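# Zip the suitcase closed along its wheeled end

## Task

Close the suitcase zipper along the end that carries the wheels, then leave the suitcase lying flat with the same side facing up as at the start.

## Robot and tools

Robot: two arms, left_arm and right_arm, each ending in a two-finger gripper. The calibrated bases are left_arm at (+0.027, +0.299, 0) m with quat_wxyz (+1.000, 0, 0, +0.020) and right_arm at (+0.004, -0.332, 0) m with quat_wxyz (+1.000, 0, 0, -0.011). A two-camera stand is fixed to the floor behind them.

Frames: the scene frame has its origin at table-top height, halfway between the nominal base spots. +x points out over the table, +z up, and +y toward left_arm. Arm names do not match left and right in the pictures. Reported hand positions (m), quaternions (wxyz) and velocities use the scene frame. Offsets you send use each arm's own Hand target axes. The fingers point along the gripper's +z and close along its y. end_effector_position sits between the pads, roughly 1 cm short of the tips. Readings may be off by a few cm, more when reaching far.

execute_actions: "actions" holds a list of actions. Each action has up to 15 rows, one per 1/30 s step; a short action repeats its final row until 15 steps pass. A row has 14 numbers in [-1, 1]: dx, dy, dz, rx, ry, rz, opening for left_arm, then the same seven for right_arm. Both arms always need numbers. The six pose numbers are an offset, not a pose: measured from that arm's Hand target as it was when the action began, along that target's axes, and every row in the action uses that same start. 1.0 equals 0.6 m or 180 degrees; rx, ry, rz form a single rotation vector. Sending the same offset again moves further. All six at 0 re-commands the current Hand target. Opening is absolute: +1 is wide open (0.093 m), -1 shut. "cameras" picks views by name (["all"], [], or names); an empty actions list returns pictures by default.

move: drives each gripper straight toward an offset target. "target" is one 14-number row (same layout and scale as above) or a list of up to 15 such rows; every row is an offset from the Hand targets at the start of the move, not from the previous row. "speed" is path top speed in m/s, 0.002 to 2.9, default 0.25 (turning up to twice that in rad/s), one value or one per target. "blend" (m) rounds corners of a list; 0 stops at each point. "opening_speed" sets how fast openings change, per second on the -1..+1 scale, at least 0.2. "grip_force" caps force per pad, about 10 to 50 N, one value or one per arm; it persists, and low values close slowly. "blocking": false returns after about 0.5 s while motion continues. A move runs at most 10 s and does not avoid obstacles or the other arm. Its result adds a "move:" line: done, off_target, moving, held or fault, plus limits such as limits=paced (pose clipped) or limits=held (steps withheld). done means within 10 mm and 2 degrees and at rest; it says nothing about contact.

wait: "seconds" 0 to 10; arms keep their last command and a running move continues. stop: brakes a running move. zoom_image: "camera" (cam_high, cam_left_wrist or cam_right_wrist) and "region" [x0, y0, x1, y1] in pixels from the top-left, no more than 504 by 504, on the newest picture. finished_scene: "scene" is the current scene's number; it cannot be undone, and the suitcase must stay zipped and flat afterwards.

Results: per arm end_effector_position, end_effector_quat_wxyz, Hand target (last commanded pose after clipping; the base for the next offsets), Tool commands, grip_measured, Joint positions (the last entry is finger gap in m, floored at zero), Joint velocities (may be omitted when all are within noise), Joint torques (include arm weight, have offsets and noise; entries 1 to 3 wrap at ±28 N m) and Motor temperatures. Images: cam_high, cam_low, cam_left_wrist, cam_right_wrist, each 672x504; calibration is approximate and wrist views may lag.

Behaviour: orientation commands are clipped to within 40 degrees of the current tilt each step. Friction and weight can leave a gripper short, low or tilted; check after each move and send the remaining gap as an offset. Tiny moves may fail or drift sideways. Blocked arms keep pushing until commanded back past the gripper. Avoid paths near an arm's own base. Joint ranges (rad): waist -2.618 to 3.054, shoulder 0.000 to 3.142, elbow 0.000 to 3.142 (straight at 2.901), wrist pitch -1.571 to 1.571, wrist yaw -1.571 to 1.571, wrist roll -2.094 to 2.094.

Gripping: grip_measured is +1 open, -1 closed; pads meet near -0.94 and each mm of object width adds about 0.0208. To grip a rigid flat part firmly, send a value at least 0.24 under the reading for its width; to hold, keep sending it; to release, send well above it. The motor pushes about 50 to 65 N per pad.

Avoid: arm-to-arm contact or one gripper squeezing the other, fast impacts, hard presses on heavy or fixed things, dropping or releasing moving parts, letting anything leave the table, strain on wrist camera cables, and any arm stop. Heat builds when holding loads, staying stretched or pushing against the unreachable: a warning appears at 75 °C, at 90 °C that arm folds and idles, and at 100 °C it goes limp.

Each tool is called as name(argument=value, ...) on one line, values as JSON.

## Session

execute_actions(actions=[])

Scene clock: 0.00 s.
left_arm: end_effector_position=(+0.4165, +0.3089, +0.0652) grip_measured=+1.000 end_effector_quat_wxyz=(+0.533, +0.003, +0.845, +0.035) | right_arm: end_effector_position=(+0.3832, -0.3914, +0.0861) grip_measured=+1.000 end_effector_quat_wxyz=(+0.562, +0.150, +0.810, -0.077)
Joint positions: left_arm=[-0.037 1.601 0.391 0.766 -0.053 0.043 0.093] | right_arm=[-0.023 1.545 0.363 0.804 0.257 0.147 0.093]
Joint velocities: within noise
Joint torques (N m): no reading
Motor temperatures (°C): left_arm=[20 22 23 19 20 19 20] | right_arm=[19 20 24 23 17 19 20]
Heat: left arm: 23 °C; right arm: 24 °C.
Hand target: left_arm +0.4169, +0.3089, +0.0657; +0.532, +0.003, +0.846, +0.035 | right_arm +0.3885, -0.3918, +0.0993; +0.580, +0.152, +0.797, -0.075
Tool commands: left_gripper/opening=+1.0 right_gripper/opening=+1.0
camera_calibration:
cam_left_wrist: T_world_to_cam=[[0.0314935, -0.996386, -0.0788869, 0.30087], [-0.774607, 0.0255479, -0.631926, 0.394671], [0.631658, 0.0810079, -0.771003, -0.150272], [0, 0, 0, 1]] pos_world=[0.39116, 0.301873, 0.157278]
cam_right_wrist: T_world_to_cam=[[-0.336504, -0.941516, -0.0177122, -0.239816], [-0.684058, 0.257327, -0.68253, 0.457858], [0.647171, -0.217558, -0.730643, -0.187541], [0, 0, 0, 1]] pos_world=[0.353873, -0.384411, 0.171229]

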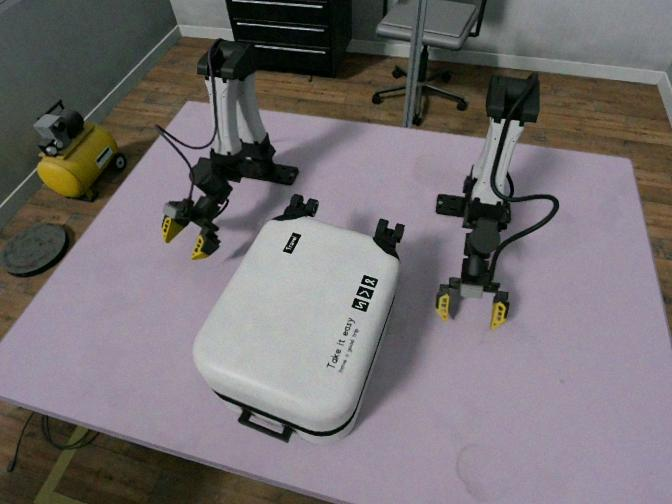

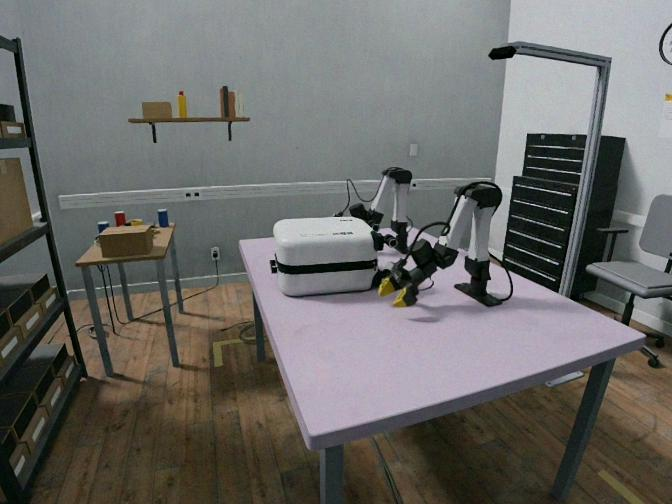

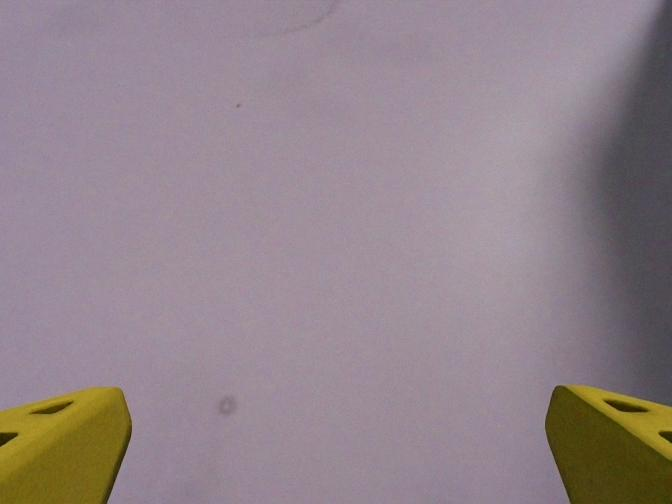

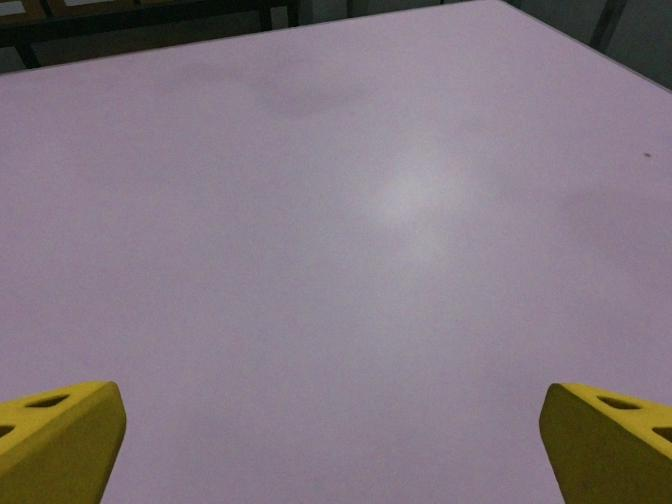

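zoom_image(camera="cam_high", region=[180, 180, 440, 375])

zoom_image(camera="cam_low", region=[250, 200, 450, 320])

Scaled by 1.938 from the camera's 672x504 image, which has a finer 960x720 frame.

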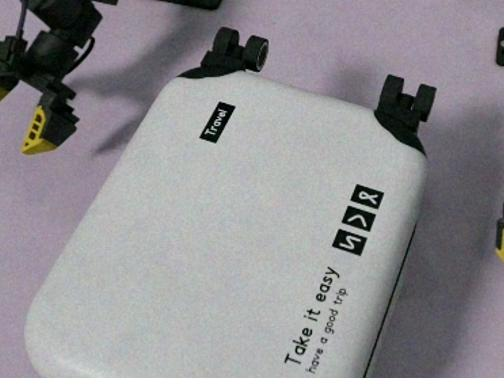

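Scaled by 2.520 from the camera's 672x504 image, which has a finer 960x720 frame.

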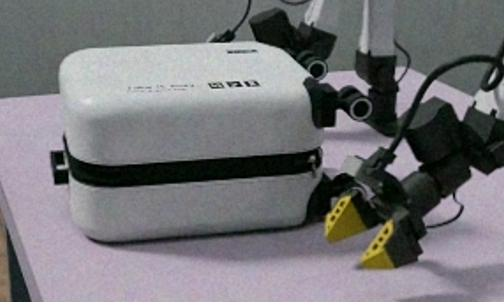

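move(target=[0.013,-0.087,-0.232,0.257,-0.111,0.053,0.3,-0.176,0.375,-0.46,-0.025,0.2875,-0.05,0.7], speed=0.25, cameras=["cam_high","cam_left_wrist","cam_right_wrist"])

Scene clock: 35.67 s.
left_arm: end_effector_position=(+0.2944, +0.2504, +0.1138) grip_measured=+0.302 end_effector_quat_wxyz=(+0.611, +0.271, +0.695, -0.264) | right_arm: end_effector_position=(+0.2430, -0.1163, +0.2931) grip_measured=+0.703 end_effector_quat_wxyz=(+0.221, +0.066, +0.972, +0.040)
Joint positions: left_arm=[0.397 1.345 0.086 0.942 1.2 0.262 0.06] | right_arm=[0.917 1.606 1.94 -1.572 0.314 0.979 0.079]
Joint torques (N m): left_arm=[0.06 -3.19 3.64 2.13 0.42 0.21] | right_arm=[-0.09 -5.01 6.99 0.86 0.16 0.12]
Motor temperatures (°C): left_arm=[20 24 24 23 20 19 20] | right_arm=[19 22 26 32 17 19 20]
Heat: left arm: 24 °C; right arm: 32 °C.
Hand target: left_arm +0.2899, +0.2494, +0.1155; +0.618, +0.285, +0.686, -0.256 | right_arm +0.2436, -0.1145, +0.2993; +0.172, +0.086, +0.981, -0.015
Off the commanded pose: left_arm 0.005 m, 2 deg | right_arm 0.006 m, 9 deg.
joint sent to its limit (right arm) — joint 4 (wrist pitch), lower limit. The joint targets are off in orientation, not in position.
move: off_target (right_arm)
camera_calibration:
cam_left_wrist: T_world_to_cam=[[-0.696247, -0.717563, 0.0185265, 0.383628], [-0.388221, 0.354728, -0.85056, 0.160968], [0.603759, -0.599392, -0.525552, 0.119622], [0, 0, 0, 1]] pos_world=[0.257368, 0.289878, 0.192673]
cam_right_wrist: T_world_to_cam=[[-0.0985535, -0.991476, -0.0852148, -0.068175], [-0.995128, 0.0979705, 0.0110077, 0.286339], [-0.00256532, 0.0858845, -0.996302, 0.385395], [0, 0, 0, 1]] pos_world=[0.279214, -0.128746, 0.375008]
Images, in order (width x height): cam_high 672x504, cam_left_wrist 672x504, cam_right_wrist 672x504.

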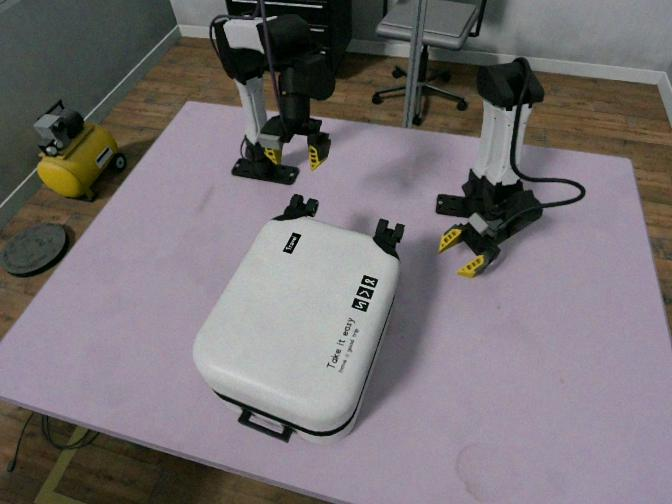

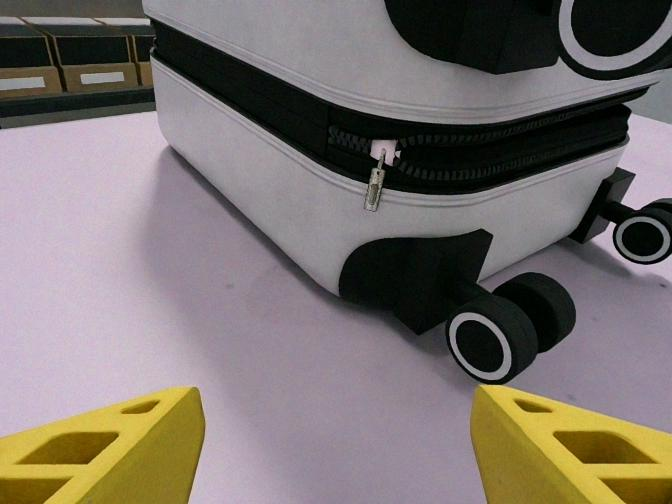

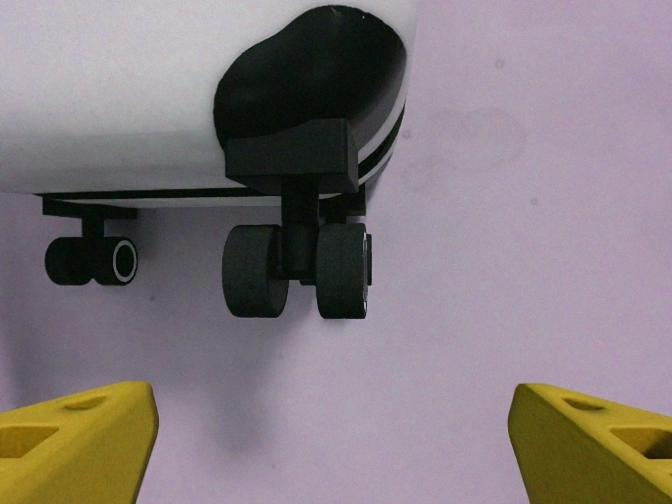

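move(target=[-0.053,-0.019,0.05,0,0,0.25,0.0,-0.017,0.038,0.102,0,0,0,0.7], speed=0.12, cameras=["cam_left_wrist","cam_right_wrist"])

Scene clock: 74.70 s.
left_arm: end_effector_position=(+0.2999, +0.2180, +0.1349) grip_measured=+0.002 end_effector_quat_wxyz=(+0.666, +0.516, +0.539, -0.016) | right_arm: end_effector_position=(+0.2736, -0.0988, +0.2396) grip_measured=+0.703 end_effector_quat_wxyz=(+0.168, +0.076, +0.983, -0.023)
Joint positions: left_arm=[0.201 1.171 0.098 0.855 1.019 0.926 0.045] | right_arm=[0.872 1.808 1.98 -1.572 0.296 0.979 0.079]
Joint torques (N m): left_arm=[-1.1 -2.28 7.82 1.95 0.11 0.17] | right_arm=[-0.68 -6.82 7.43 0.6 0.15 0.13]
Motor temperatures (°C): left_arm=[20 23 24 24 20 19 20] | right_arm=[19 23 29 27 17 19 20]
Heat: left arm: 24 °C; right arm: 29 °C.
Hand target: left_arm +0.3053, +0.2179, +0.1440; +0.669, +0.525, +0.525, +0.000 | right_arm +0.2775, -0.0972, +0.2452; +0.172, +0.086, +0.981, -0.015
Off the commanded pose: left_arm 0.011 m, 3 deg | right_arm 0.007 m, 2 deg.
move: off_target (left_arm)
camera_calibration:
cam_left_wrist: T_world_to_cam=[[-0.566598, -0.462849, -0.681716, 0.363875], [0.0873495, 0.788931, -0.608241, -0.0774919], [0.819351, -0.404176, -0.406578, -0.0151958], [0, 0, 0, 1]] pos_world=[0.225391, 0.223413, 0.194748]
cam_right_wrist: T_world_to_cam=[[-0.141641, -0.989069, 0.0410007, -0.0705932], [-0.98281, 0.145458, 0.113698, 0.292365], [-0.118419, -0.0241916, -0.992669, 0.35059], [0, 0, 0, 1]] pos_world=[0.318857, -0.103867, 0.317673]
Images, in order (width x height): cam_left_wrist 672x504, cam_right_wrist 672x504.

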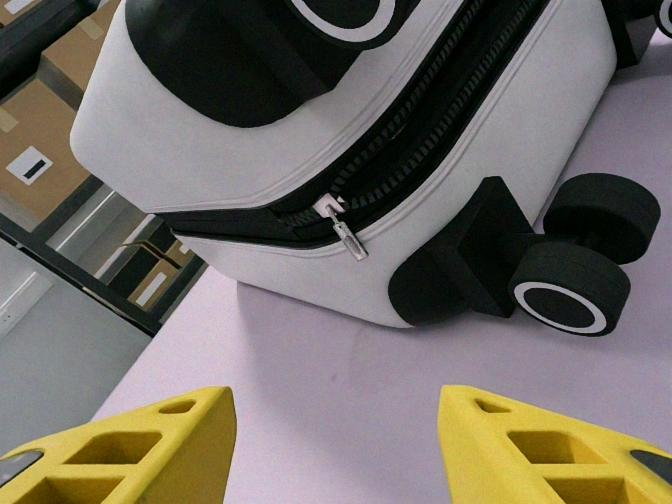

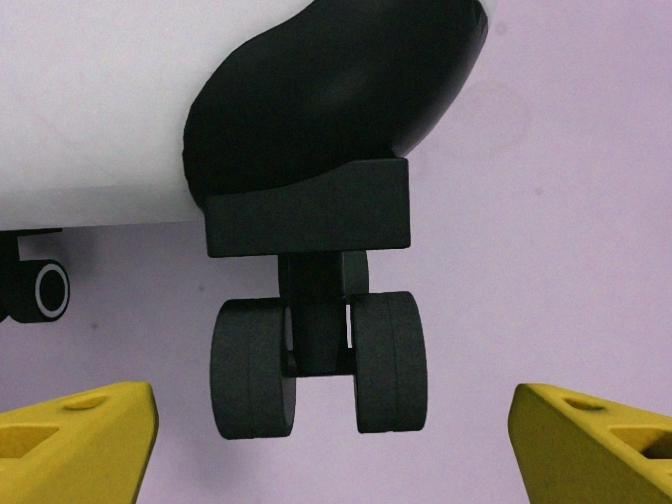

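move(target=[[-0.022,-0.007,0.075,0,0,0,-0.3,-0.01,0.008,0.05,0,0,0,0.7],[-0.022,-0.007,0.075,0,0,0,-0.3,-0.01,0.008,0.05,0,0,0,-0.3]], speed=0.1, opening_speed=0.8, cameras=["cam_left_wrist","cam_right_wrist"])

Scene clock: 83.63 s.
left_arm: end_effector_position=(+0.3216, +0.1784, +0.1369) grip_measured=-0.298 end_effector_quat_wxyz=(+0.661, +0.526, +0.534, -0.008) | right_arm: end_effector_position=(+0.2875, -0.1065, +0.2218) grip_measured=-0.297 end_effector_quat_wxyz=(+0.166, +0.089, +0.982, -0.035)
Joint positions: left_arm=[-0.049 1.281 0.154 0.951 0.774 0.889 0.031] | right_arm=[0.832 1.816 1.915 -1.513 0.303 0.966 0.031]
Joint torques (N m): left_arm=[-1.09 -1.22 7.62 2.45 0.1 -0.05] | right_arm=[0.05 -7.16 4.62 1.1 0.03 -0.08]
Heat: left arm: 25 °C; right arm: 29 °C.
Hand target: left_arm +0.3287, +0.1771, +0.1457; +0.669, +0.525, +0.525, +0.000 | right_arm +0.2939, -0.0954, +0.2191; +0.172, +0.086, +0.981, -0.015
Off the commanded pose: left_arm 0.011 m, 2 deg | right_arm 0.013 m, 2 deg.
move: off_target (left_arm, right_arm)
camera_calibration:
cam_left_wrist: T_world_to_cam=[[-0.561786, -0.441729, -0.69948, 0.356302], [0.0973068, 0.804363, -0.586116, -0.0559307], [0.82154, -0.397336, -0.408896, -0.0498646], [0, 0, 0, 1]] pos_world=[0.246573, 0.182564, 0.196055]
cam_right_wrist: T_world_to_cam=[[-0.170593, -0.983492, 0.0603438, -0.0709446], [-0.977423, 0.176653, 0.115925, 0.31046], [-0.124671, -0.0392054, -0.991423, 0.334263], [0, 0, 0, 1]] pos_world=[0.333021, -0.111512, 0.299687]
Images, in order (width x height): cam_left_wrist 672x504, cam_right_wrist 672x504.

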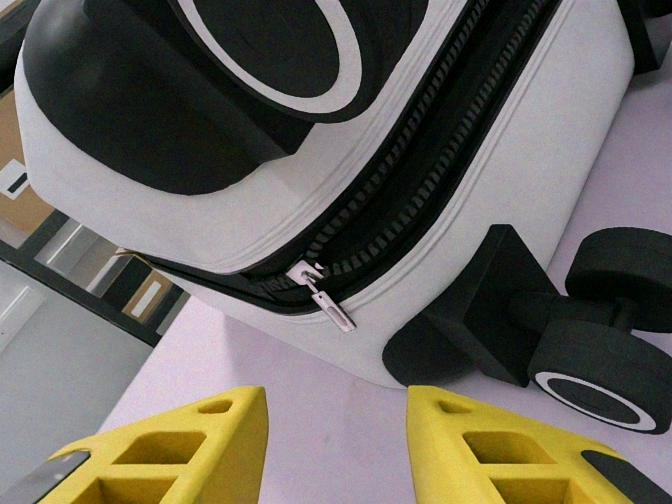

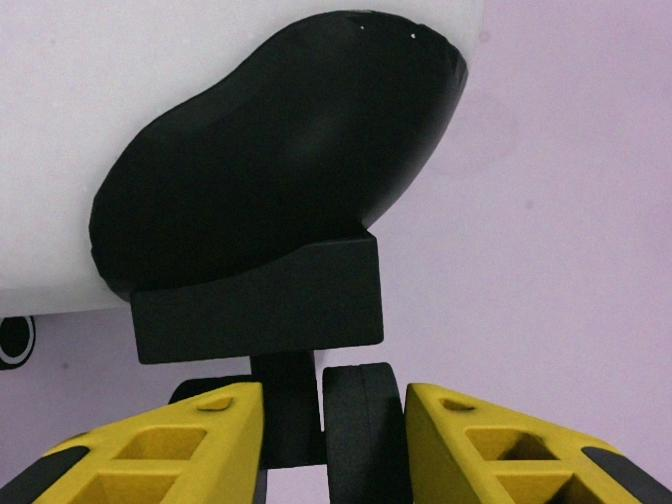

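move(target=[[-0.007,0,0.03,0,0,0,-0.3,0,0,0,0,0,0,0.7],[-0.007,0,0.05,0,0,0,-0.3,0,0.0,-0.07,0,0,0,0.7],[-0.007,0,0.065,0,0,0,-0.3,0,0.018,-0.06,0,0,0,0.7],[-0.007,0,0.07,0,0,0,-0.3,0,0.018,0.01,0,0,0,0.7],[-0.007,0,0.07,0,0,0,-1,0,0.018,0.01,0,0,0,-0.3]], speed=0.1, opening_speed=0.9, cameras=["cam_left_wrist","cam_right_wrist"])

Scene clock: 100.20 s.
left_arm: end_effector_position=(+0.3494, +0.1478, +0.1363) grip_measured=-0.990 end_effector_quat_wxyz=(+0.661, +0.528, +0.533, -0.006) | right_arm: end_effector_position=(+0.2910, -0.0964, +0.2158) grip_measured=-0.057 end_effector_quat_wxyz=(+0.165, +0.087, +0.982, -0.036)
Joint positions: left_arm=[-0.196 1.453 0.254 1.041 0.628 0.865 0] | right_arm=[0.845 1.854 1.94 -1.507 0.305 0.976 0.042]
Joint torques (N m): left_arm=[-1.14 -2.28 7.39 2.59 0.05 -0.13] | right_arm=[-0.03 -7.53 4.55 1.1 0.06 -0.03]
Heat: left arm: 27 °C; right arm: 28 °C.
Hand target: left_arm +0.3563, +0.1452, +0.1443; +0.669, +0.525, +0.525, +0.000 | right_arm +0.2979, -0.0851, +0.2134; +0.172, +0.086, +0.981, -0.015
Off the commanded pose: left_arm 0.011 m, 2 deg | right_arm 0.013 m, 3 deg.
move: off_target (left_arm, right_arm); target 5's new opening was sent with left_arm's hand 0.011 m and 2 deg from that target
camera_calibration:
cam_left_wrist: T_world_to_cam=[[-0.559788, -0.437499, -0.703727, 0.357274], [0.0998437, 0.807461, -0.581411, -0.0363862], [0.822599, -0.395729, -0.408325, -0.0857486], [0, 0, 0, 1]] pos_world=[0.274167, 0.151754, 0.195255]
cam_right_wrist: T_world_to_cam=[[-0.167136, -0.983861, 0.0638922, -0.061774], [-0.977676, 0.173758, 0.11814, 0.31205], [-0.127335, -0.0427204, -0.990939, 0.329495], [0, 0, 0, 1]] pos_world=[0.336716, -0.100922, 0.29359]
Images, in order (width x height): cam_left_wrist 672x504, cam_right_wrist 672x504.

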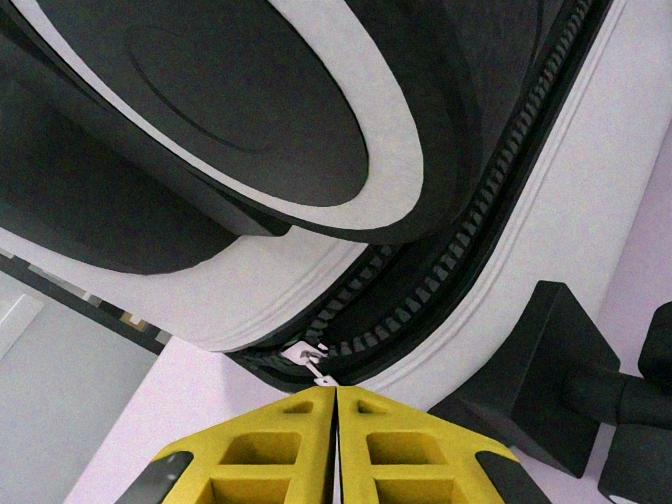

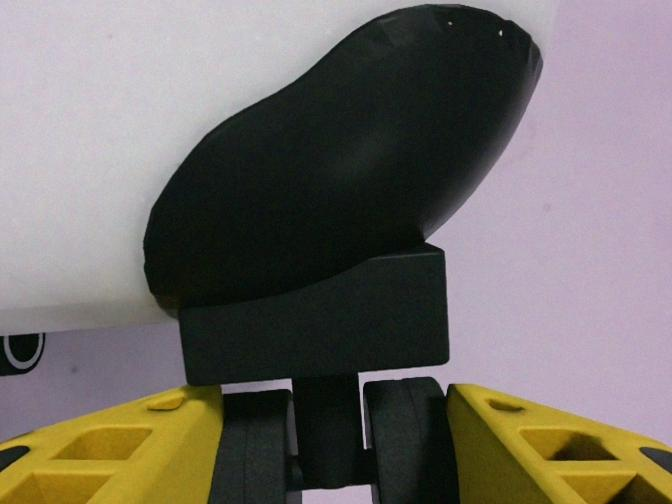

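move(target=[-0.10,-0.098,0.023,0,0,0,-1,0.011,0.088,0.085,0,0,0,-0.3], speed=0.06, cameras=["cam_high","cam_left_wrist","cam_right_wrist"])

Scene clock: 109.77 s.
left_arm: end_effector_position=(+0.3291, +0.1009, +0.1433) grip_measured=-0.990 end_effector_quat_wxyz=(+0.666, +0.489, +0.562, +0.042) | right_arm: end_effector_position=(+0.3062, -0.0984, +0.1947) grip_measured=-0.295 end_effector_quat_wxyz=(+0.187, +0.080, +0.973, -0.112)
Joint positions: left_arm=[-0.558 1.386 0.208 1.068 0.134 0.794 0] | right_arm=[0.866 1.959 1.972 -1.535 0.437 0.998 0.031]
Joint torques (N m): left_arm=[-4.46 -4.12 4.36 2.61 0.82 0.09] | right_arm=[2.74 -3.12 5.39 2 -1.08 0.24]
Heat: left arm: 28 °C; right arm: 28 °C.
Hand target: left_arm +0.3066, +0.0760, +0.1439; +0.670, +0.525, +0.525, +0.000 | right_arm +0.3180, -0.0349, +0.1633; +0.172, +0.086, +0.981, -0.015
Off the commanded pose: left_arm 0.033 m, 8 deg | right_arm 0.072 m, 11 deg.
move: off_target (left_arm, right_arm)
camera_calibration:
cam_left_wrist: T_world_to_cam=[[-0.481498, -0.513509, -0.710259, 0.313193], [0.0000872033, 0.810356, -0.585937, 0.0409147], [0.876447, -0.282189, -0.39014, -0.11658], [0, 0, 0, 1]] pos_world=[0.252974, 0.0947745, 0.200939]
cam_right_wrist: T_world_to_cam=[[-0.183277, -0.960421, 0.209763, -0.0810566], [-0.978374, 0.199014, 0.0563705, 0.344466], [-0.0958852, -0.194895, -0.976126, 0.282999], [0, 0, 0, 1]] pos_world=[0.349296, -0.0912469, 0.273828]
Images, in order (width x height): cam_high 672x504, cam_left_wrist 672x504, cam_right_wrist 672x504.

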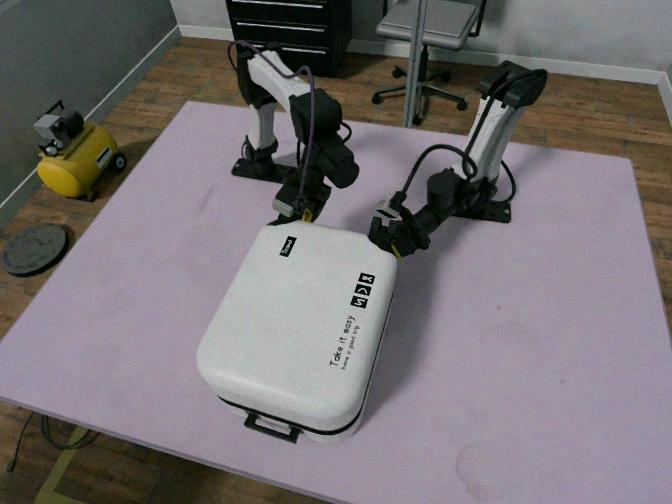

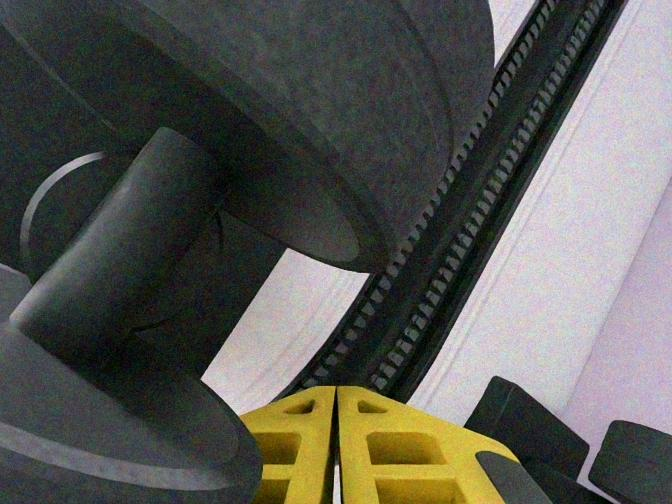

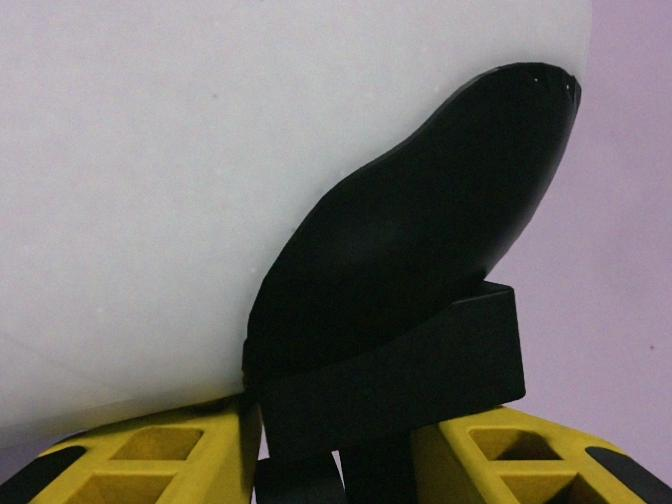

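zoom_image(camera="cam_left_wrist", region=[220, 280, 480, 475])

Scaled by 1.938 from the camera's 672x504 image, which has a finer 960x720 frame.

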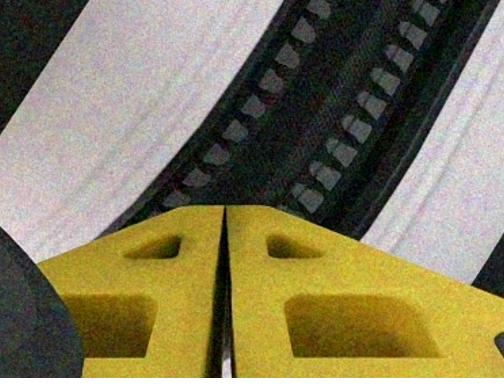

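move(target=[[0,0,-0.07,0,0,0,-1,0,0,0,0,0,0,-0.3],[0.09,0.098,-0.09,0,0,0,-0.3,0,0,0,0,0,0,-0.3]], speed=0.1, cameras=["cam_left_wrist"])

zoom_image(camera="cam_left_wrist", region=[220, 200, 460, 380])

Scene clock: 123.43 s.
left_arm: end_effector_position=(+0.3201, +0.1710, +0.1423) grip_measured=-0.301 end_effector_quat_wxyz=(+0.659, +0.519, +0.544, -0.008) | right_arm: end_effector_position=(+0.3053, -0.0912, +0.1949) grip_measured=-0.295 end_effector_quat_wxyz=(+0.190, +0.075, +0.973, -0.106)
Joint positions: left_arm=[-0.104 1.217 0.158 0.888 0.703 0.862 0.031] | right_arm=[0.88 1.966 1.983 -1.529 0.435 0.999 0.031]
Joint torques (N m): left_arm=[0.06 -1.21 8.1 2.51 0.31 0.09] | right_arm=[1.35 -3.32 4.97 1.96 -1.07 0.24]
Motor temperatures (°C): left_arm=[21 23 26 30 20 19 20] | right_arm=[19 23 27 30 18 19 20]
Heat: left arm: 30 °C; right arm: 30 °C.
Hand target: left_arm +0.3254, +0.1702, +0.1528; +0.670, +0.525, +0.525, +0.000 | right_arm +0.3180, -0.0350, +0.1633; +0.172, +0.086, +0.981, -0.015
Off the commanded pose: left_arm 0.012 m, 3 deg | right_arm 0.066 m, 11 deg.
move: off_target (left_arm, right_arm); target 2's new opening was sent with left_arm's hand 0.012 m and 3 deg from that target
camera_calibration:
cam_left_wrist: T_world_to_cam=[[-0.563342, -0.457202, -0.688195, 0.357598], [0.0740868, 0.801632, -0.593209, -0.0377554], [0.822896, -0.385166, -0.41772, -0.0506089], [0, 0, 0, 1]] pos_world=[0.245893, 0.174267, 0.20256]
Images, in order (width x height): cam_left_wrist 672x504.

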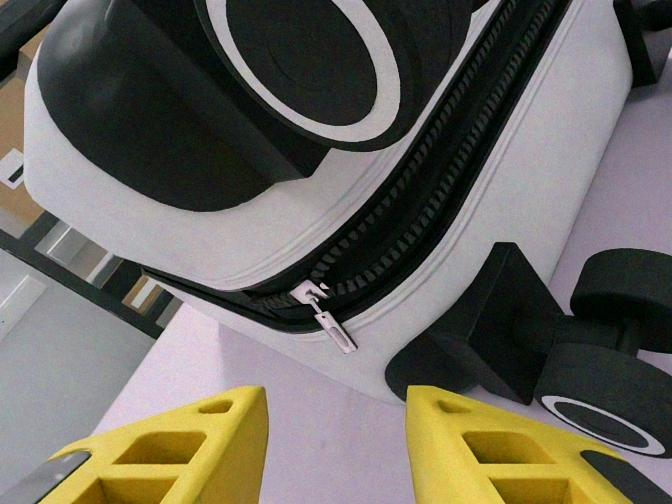

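Scaled by 2.100 from the camera's 672x504 image, which has a finer 960x720 frame.

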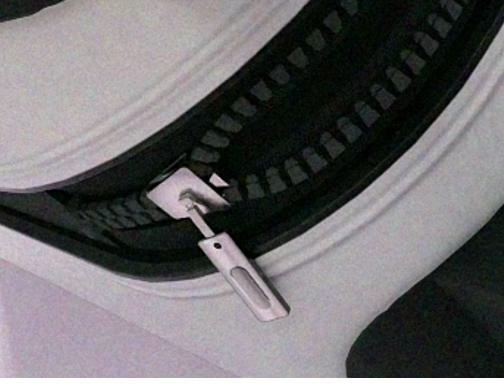

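move(target=[[-0.006,0.006,0.093,0,0,0,-0.5,0,0,0,0,0,0,-0.3],[-0.006,0.006,0.1,0,0,0,-1,0,0,0,0,0,0,-0.3]], speed=0.06, opening_speed=0.4, cameras=["cam_left_wrist"])

zoom_image(camera="cam_left_wrist", region=[220, 280, 460, 460])

Scene clock: 141.07 s.
left_arm: end_effector_position=(+0.3578, +0.1306, +0.1432) grip_measured=-0.990 end_effector_quat_wxyz=(+0.661, +0.532, +0.529, -0.009) | right_arm: end_effector_position=(+0.3054, -0.0911, +0.1949) grip_measured=-0.295 end_effector_quat_wxyz=(+0.190, +0.075, +0.973, -0.106)
Joint positions: left_arm=[-0.261 1.472 0.31 1.013 0.577 0.856 0] | right_arm=[0.88 1.966 1.983 -1.528 0.435 0.999 0.031]
Joint torques (N m): left_arm=[-1.33 -2.14 8.32 2.5 -0.09 -0.13] | right_arm=[1.44 -3.34 4.9 1.95 -1.06 0.24]
Heat: left arm: 30 °C; right arm: 33 °C.
Hand target: left_arm +0.3679, +0.1276, +0.1516; +0.670, +0.525, +0.525, +0.000 | right_arm +0.3180, -0.0350, +0.1633; +0.172, +0.086, +0.981, -0.015
Off the commanded pose: left_arm 0.014 m, 2 deg | right_arm 0.066 m, 11 deg.
move: off_target (left_arm, right_arm); target 2's new opening was sent with left_arm's hand 0.014 m and 2 deg from that target
camera_calibration:
cam_left_wrist: T_world_to_cam=[[-0.562852, -0.430607, -0.705532, 0.359746], [0.11141, 0.806266, -0.580968, -0.0233485], [0.819015, -0.405602, -0.405834, -0.0943597], [0, 0, 0, 1]] pos_world=[0.282367, 0.135462, 0.201953]
Images, in order (width x height): cam_left_wrist 672x504.

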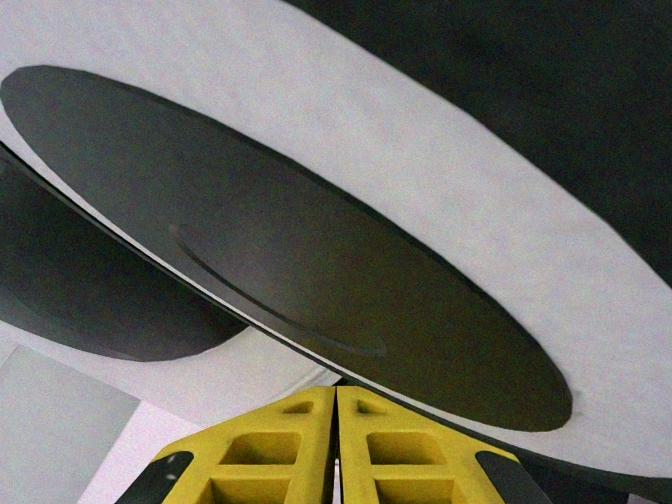

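Scaled by 2.100 from the camera's 672x504 image, which has a finer 960x720 frame.

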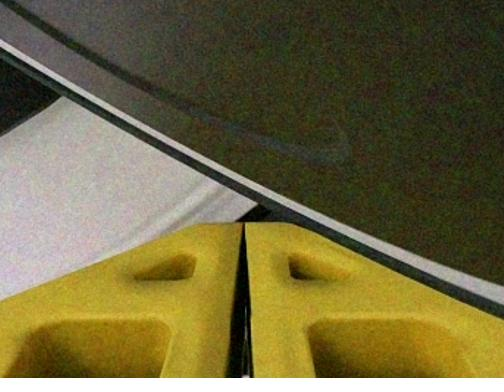

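move(target=[[0,0,-0.2,0,0,0,-1,0,0,0,0,0,0,-0.3],[-0.054,-0.084,-0.15,-0.279,0.001,-0.499,-0.3,0,0,0,0,0,0,-0.3]], speed=0.25, cameras=["cam_high","cam_left_wrist"])

zoom_image(camera="cam_left_wrist", region=[220, 200, 460, 380])

Scene clock: 178.20 s.
left_arm: end_effector_position=(+0.2611, +0.1507, +0.1382) grip_measured=-0.302 end_effector_quat_wxyz=(+0.611, -0.275, +0.696, -0.257) | right_arm: end_effector_position=(+0.3054, -0.0911, +0.1949) grip_measured=-0.295 end_effector_quat_wxyz=(+0.190, +0.075, +0.973, -0.106)
Joint positions: left_arm=[-1.178 1.11 0.123 0.716 -1.101 -1.019 0.031] | right_arm=[0.88 1.966 1.983 -1.528 0.435 0.999 0.031]
Joint torques (N m): left_arm=[-0.85 -2.14 8.32 1.71 -0.35 -0.02] | right_arm=[1.44 -3.34 4.93 1.95 -1.05 0.22]
Motor temperatures (°C): left_arm=[20 22 29 29 19 19 20] | right_arm=[19 22 27 36 19 19 20]
Heat: left arm: 29 °C; right arm: 36 °C.
Hand target: left_arm +0.2623, +0.1505, +0.1483; +0.617, -0.287, +0.687, -0.256 | right_arm +0.3180, -0.0350, +0.1633; +0.172, +0.086, +0.981, -0.015
Off the commanded pose: left_arm 0.010 m, 2 deg | right_arm 0.066 m, 11 deg.
move: off_target (right_arm)
camera_calibration:
cam_left_wrist: T_world_to_cam=[[0.0741158, -0.727093, 0.682526, -0.00302568], [-0.516153, -0.613574, -0.597589, 0.348464], [0.853284, -0.307997, -0.420767, -0.0306768], [0, 0, 0, 1]] pos_world=[0.206261, 0.20216, 0.197395]
Images, in order (width x height): cam_high 672x504, cam_left_wrist 672x504.

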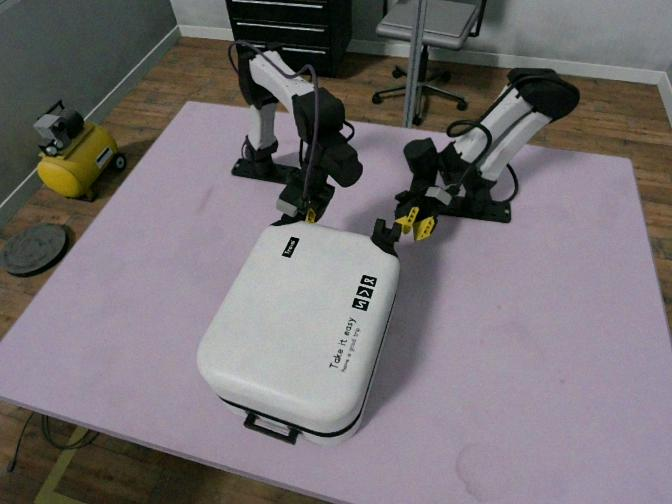

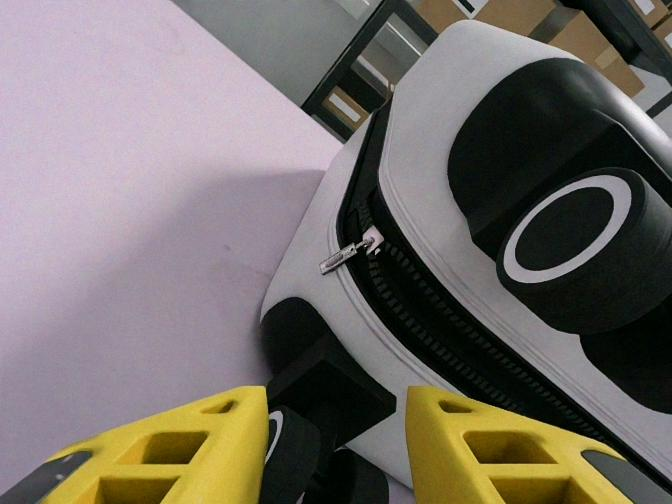

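Scaled by 2.100 from the camera's 672x504 image, which has a finer 960x720 frame.

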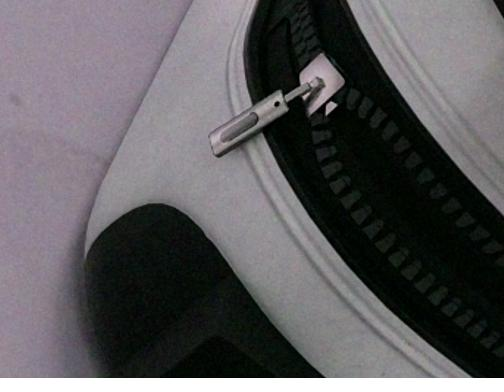

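move(target=[[-0.095,0.094,-0.02,0.1,0.1,0.015,-0.3,0,0,0,0,0,0,-0.3],[-0.105,0.083,0.086,0.272,0.275,0.041,-0.3,0,0,0,0,0,0,-0.3]], speed=0.25, blend=[0.04,0], cameras=["cam_left_wrist"])

zoom_image(camera="cam_left_wrist", region=[220, 200, 460, 380])

Scene clock: 194.47 s.
left_arm: end_effector_position=(+0.3123, +0.2314, +0.1470) grip_measured=-0.302 end_effector_quat_wxyz=(+0.387, +0.122, +0.719, -0.565) | right_arm: end_effector_position=(+0.3054, -0.0911, +0.1949) grip_measured=-0.295 end_effector_quat_wxyz=(+0.190, +0.075, +0.973, -0.106)
Joint positions: left_arm=[0.338 1.454 0.516 0.081 1.488 0.053 0.031] | right_arm=[0.88 1.966 1.983 -1.528 0.435 0.999 0.031]
Joint torques (N m): left_arm=[-1.07 -2.91 7.8 1.16 0.66 0.19] | right_arm=[1.43 -3.34 4.94 1.95 -1.05 0.23]
Heat: left arm: 29 °C; right arm: 36 °C.
Hand target: left_arm +0.3144, +0.2304, +0.1517; +0.357, +0.158, +0.727, -0.564 | right_arm +0.3180, -0.0350, +0.1633; +0.172, +0.086, +0.981, -0.015
Off the commanded pose: left_arm 0.005 m, 5 deg | right_arm 0.066 m, 11 deg.
move: off_target (left_arm, right_arm)
camera_calibration:
cam_left_wrist: T_world_to_cam=[[-0.619578, -0.342292, 0.70637, 0.169982], [-0.778458, 0.152586, -0.608868, 0.336057], [0.100629, -0.927121, -0.360999, 0.323662], [0, 0, 0, 1]] pos_world=[0.334354, 0.30698, 0.201386]
Images, in order (width x height): cam_left_wrist 672x504.

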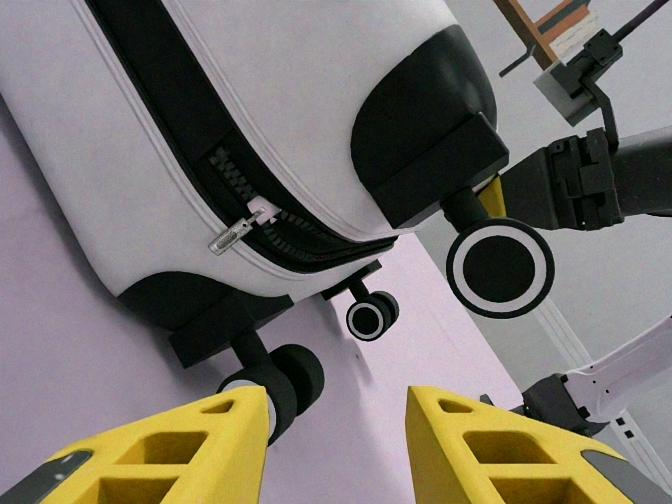

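Scaled by 2.100 from the camera's 672x504 image, which has a finer 960x720 frame.

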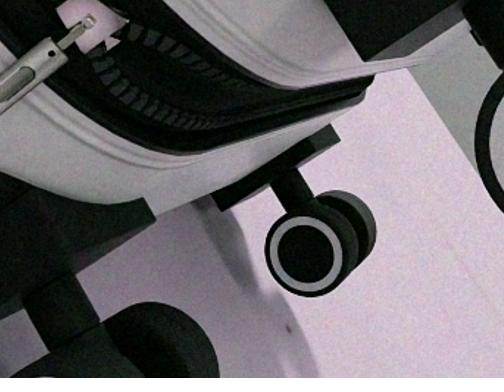

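move(target=[-0.033,0.052,0.05,0,0,0,-0.3,0,0,0,0,0,0,-0.3], speed=0.12, cameras=["cam_left_wrist"])

Scene clock: 203.60 s.
left_arm: end_effector_position=(+0.3524, +0.2156, +0.1413) grip_measured=-0.302 end_effector_quat_wxyz=(+0.357, +0.154, +0.724, -0.570) | right_arm: end_effector_position=(+0.3054, -0.0911, +0.1949) grip_measured=-0.295 end_effector_quat_wxyz=(+0.190, +0.075, +0.973, -0.106)
Joint positions: left_arm=[0.231 1.637 0.696 0.065 1.446 0.071 0.031] | right_arm=[0.88 1.966 1.983 -1.528 0.435 0.999 0.031]
Joint torques (N m): left_arm=[-0.99 -3.84 7.8 1.23 0.39 0.24] | right_arm=[1.43 -3.38 4.98 1.93 -1.08 0.22]
Heat: left arm: 30 °C; right arm: 37 °C.
Hand target: left_arm +0.3581, +0.2156, +0.1402; +0.357, +0.158, +0.727, -0.564 | right_arm +0.3180, -0.0350, +0.1633; +0.172, +0.086, +0.981, -0.015
Off the commanded pose: left_arm 0.006 m, 1 deg | right_arm 0.066 m, 11 deg.
move: off_target (right_arm)
camera_calibration:
cam_left_wrist: T_world_to_cam=[[-0.637834, -0.312507, 0.703923, 0.193733], [-0.769898, 0.234248, -0.59362, 0.343295], [0.0206181, -0.92058, -0.39001, 0.333854], [0, 0, 0, 1]] pos_world=[0.380989, 0.287466, 0.19762]
Images, in order (width x height): cam_left_wrist 672x504.

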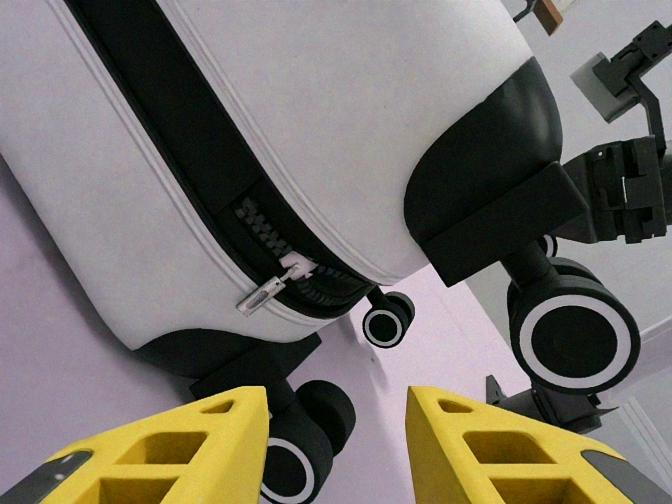

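move(target=[-0.016,0.032,0.06,0,0,0,-0.3,0,0,0,0,0,0,-0.3], speed=0.1, cameras=["cam_left_wrist"])

Scene clock: 211.47 s.
left_arm: end_effector_position=(+0.3911, +0.1921, +0.1399) grip_measured=-0.302 end_effector_quat_wxyz=(+0.365, +0.167, +0.722, -0.563) | right_arm: end_effector_position=(+0.3054, -0.0911, +0.1949) grip_measured=-0.295 end_effector_quat_wxyz=(+0.190, +0.075, +0.973, -0.106)
Joint positions: left_arm=[0.124 1.76 0.723 0.536 1.363 -0.276 0.031] | right_arm=[0.88 1.966 1.983 -1.528 0.435 0.999 0.031]
Joint torques (N m): left_arm=[-1.03 -4.81 4.18 1.95 0.23 0.03] | right_arm=[1.44 -3.36 4.98 1.94 -1.05 0.23]
Heat: left arm: 30 °C; right arm: 37 °C.
Hand target: left_arm +0.3893, +0.1897, +0.1294; +0.357, +0.158, +0.727, -0.564 | right_arm +0.3180, -0.0350, +0.1633; +0.172, +0.086, +0.981, -0.015
Off the commanded pose: left_arm 0.011 m, 1 deg | right_arm 0.066 m, 11 deg.
move: off_target (left_arm, right_arm)
camera_calibration:
cam_left_wrist: T_world_to_cam=[[-0.660112, -0.318968, 0.680082, 0.225411], [-0.750699, 0.248158, -0.612266, 0.370187], [0.0265259, -0.914701, -0.403261, 0.309302], [0, 0, 0, 1]] pos_world=[0.418491, 0.262953, 0.198084]
Images, in order (width x height): cam_left_wrist 672x504.

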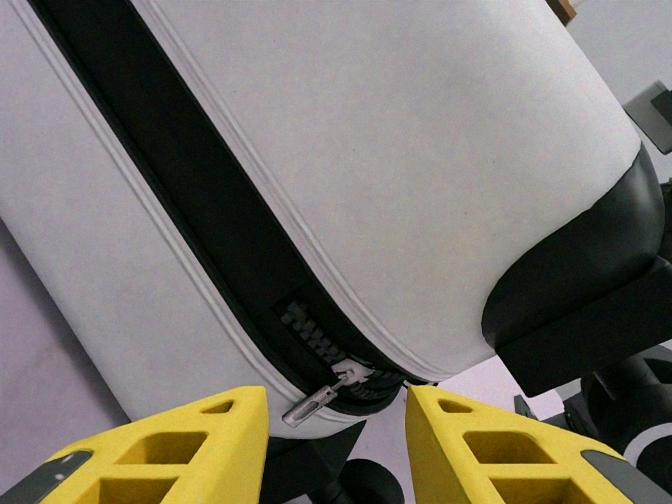

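move(target=[[0.012,0.008,0.05,0,0,0,-0.4,0,0,0,0,0,0,-0.3],[0.012,0.008,0.05,0,0,0,-1,0,0,0,0,0,0,-0.3]], speed=0.06, opening_speed=0.3, cameras=["cam_left_wrist"])

zoom_image(camera="cam_left_wrist", region=[220, 300, 460, 480])

Scene clock: 220.03 s.
left_arm: end_effector_position=(+0.3991, +0.1635, +0.1276) grip_measured=-0.990 end_effector_quat_wxyz=(+0.363, +0.166, +0.723, -0.564) | right_arm: end_effector_position=(+0.3054, -0.0911, +0.1949) grip_measured=-0.295 end_effector_quat_wxyz=(+0.190, +0.075, +0.973, -0.106)
Joint positions: left_arm=[0.031 1.84 0.698 0.788 1.28 -0.433 0] | right_arm=[0.88 1.966 1.983 -1.528 0.435 0.999 0.031]
Joint torques (N m): left_arm=[-0.92 -5 3.73 2.09 0.11 -0.01] | right_arm=[1.42 -3.38 4.96 1.95 -1.07 0.24]
Heat: left arm: 29 °C; right arm: 38 °C.
Hand target: left_arm +0.3975, +0.1619, +0.1177; +0.357, +0.158, +0.727, -0.564 | right_arm +0.3180, -0.0350, +0.1633; +0.172, +0.086, +0.981, -0.015
Off the commanded pose: left_arm 0.010 m, 1 deg | right_arm 0.066 m, 11 deg.
move: off_target (right_arm)
camera_calibration:
cam_left_wrist: T_world_to_cam=[[-0.658119, -0.31652, 0.68315, 0.228346], [-0.75257, 0.249134, -0.609566, 0.376142], [0.0227438, -0.915285, -0.402163, 0.279458], [0, 0, 0, 1]] pos_world=[0.426996, 0.23435, 0.185677]
Images, in order (width x height): cam_left_wrist 672x504.

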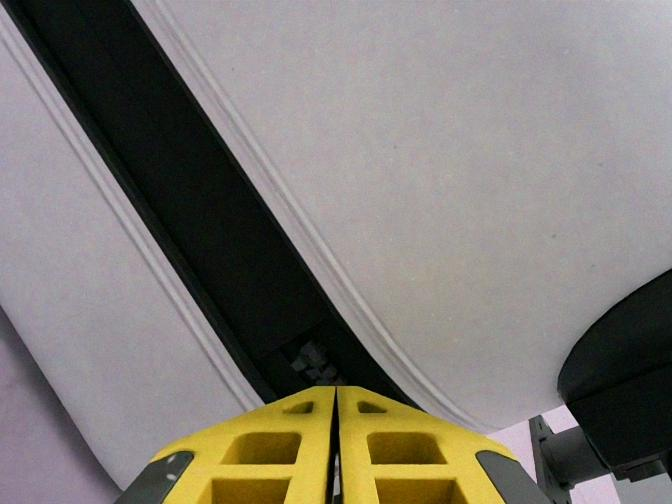

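Scaled by 2.100 from the camera's 672x504 image, which has a finer 960x720 frame.

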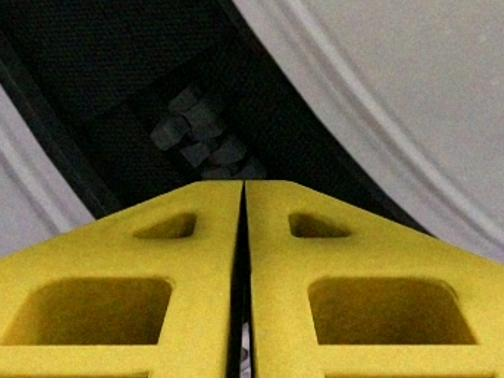

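move(target=[0.067,-0.068,0.018,0,0,0,-1,-0.046,0.009,0.017,0,0,0,-0.3], speed=0.05, cameras=["cam_high","cam_left_wrist"])

zoom_image(camera="cam_left_wrist", region=[220, 300, 460, 480])

Scene clock: 228.90 s.
left_arm: end_effector_position=(+0.3495, +0.1332, +0.1128) grip_measured=-0.990 end_effector_quat_wxyz=(+0.346, +0.154, +0.730, -0.568) | right_arm: end_effector_position=(+0.3114, -0.0871, +0.1950) grip_measured=-0.295 end_effector_quat_wxyz=(+0.162, +0.078, +0.978, -0.103)
Joint positions: left_arm=[-0.069 1.76 0.474 0.978 1.186 -0.529 0] | right_arm=[0.855 2.037 2.101 -1.598 0.386 0.985 0.031]
Joint torques (N m): left_arm=[-1.05 -7.41 3.38 2.22 0.09 0] | right_arm=[-1.32 -3.1 4.81 2.37 -0.67 -0.18]
Heat: left arm: 28 °C; right arm: 38 °C.
Hand target: left_arm +0.3475, +0.1320, +0.1175; +0.357, +0.158, +0.727, -0.564 | right_arm +0.3480, -0.0348, +0.1631; +0.172, +0.086, +0.981, -0.015
Off the commanded pose: left_arm 0.005 m, 1 deg | right_arm 0.071 m, 10 deg.
joint read past its limit (right arm) — joint 4 (wrist pitch), lower limit.
move: off_target (right_arm)
camera_calibration:
cam_left_wrist: T_world_to_cam=[[-0.627469, -0.315261, 0.711964, 0.182053], [-0.778633, 0.249816, -0.575606, 0.342511], [0.00360614, -0.915534, -0.402224, 0.253534], [0, 0, 0, 1]] pos_world=[0.380009, 0.203949, 0.169513]
Images, in order (width x height): cam_high 672x504, cam_left_wrist 672x504.

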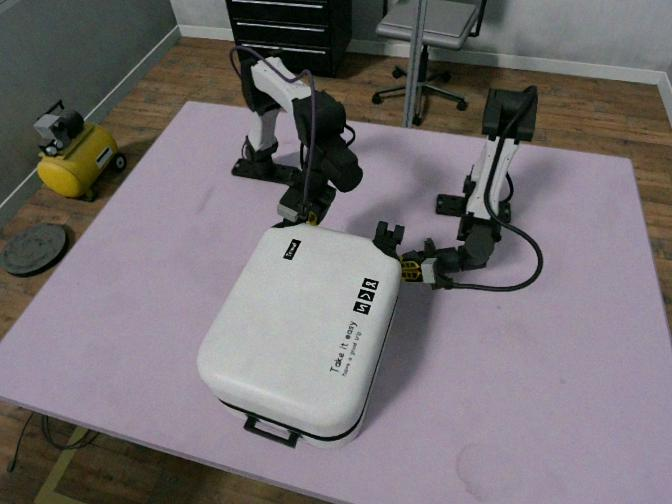

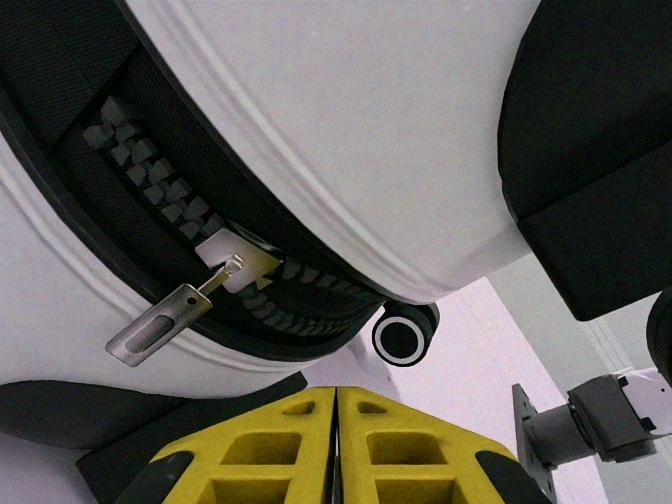

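Scaled by 2.100 from the camera's 672x504 image, which has a finer 960x720 frame.

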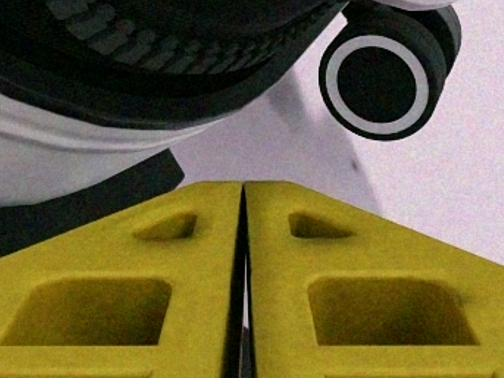

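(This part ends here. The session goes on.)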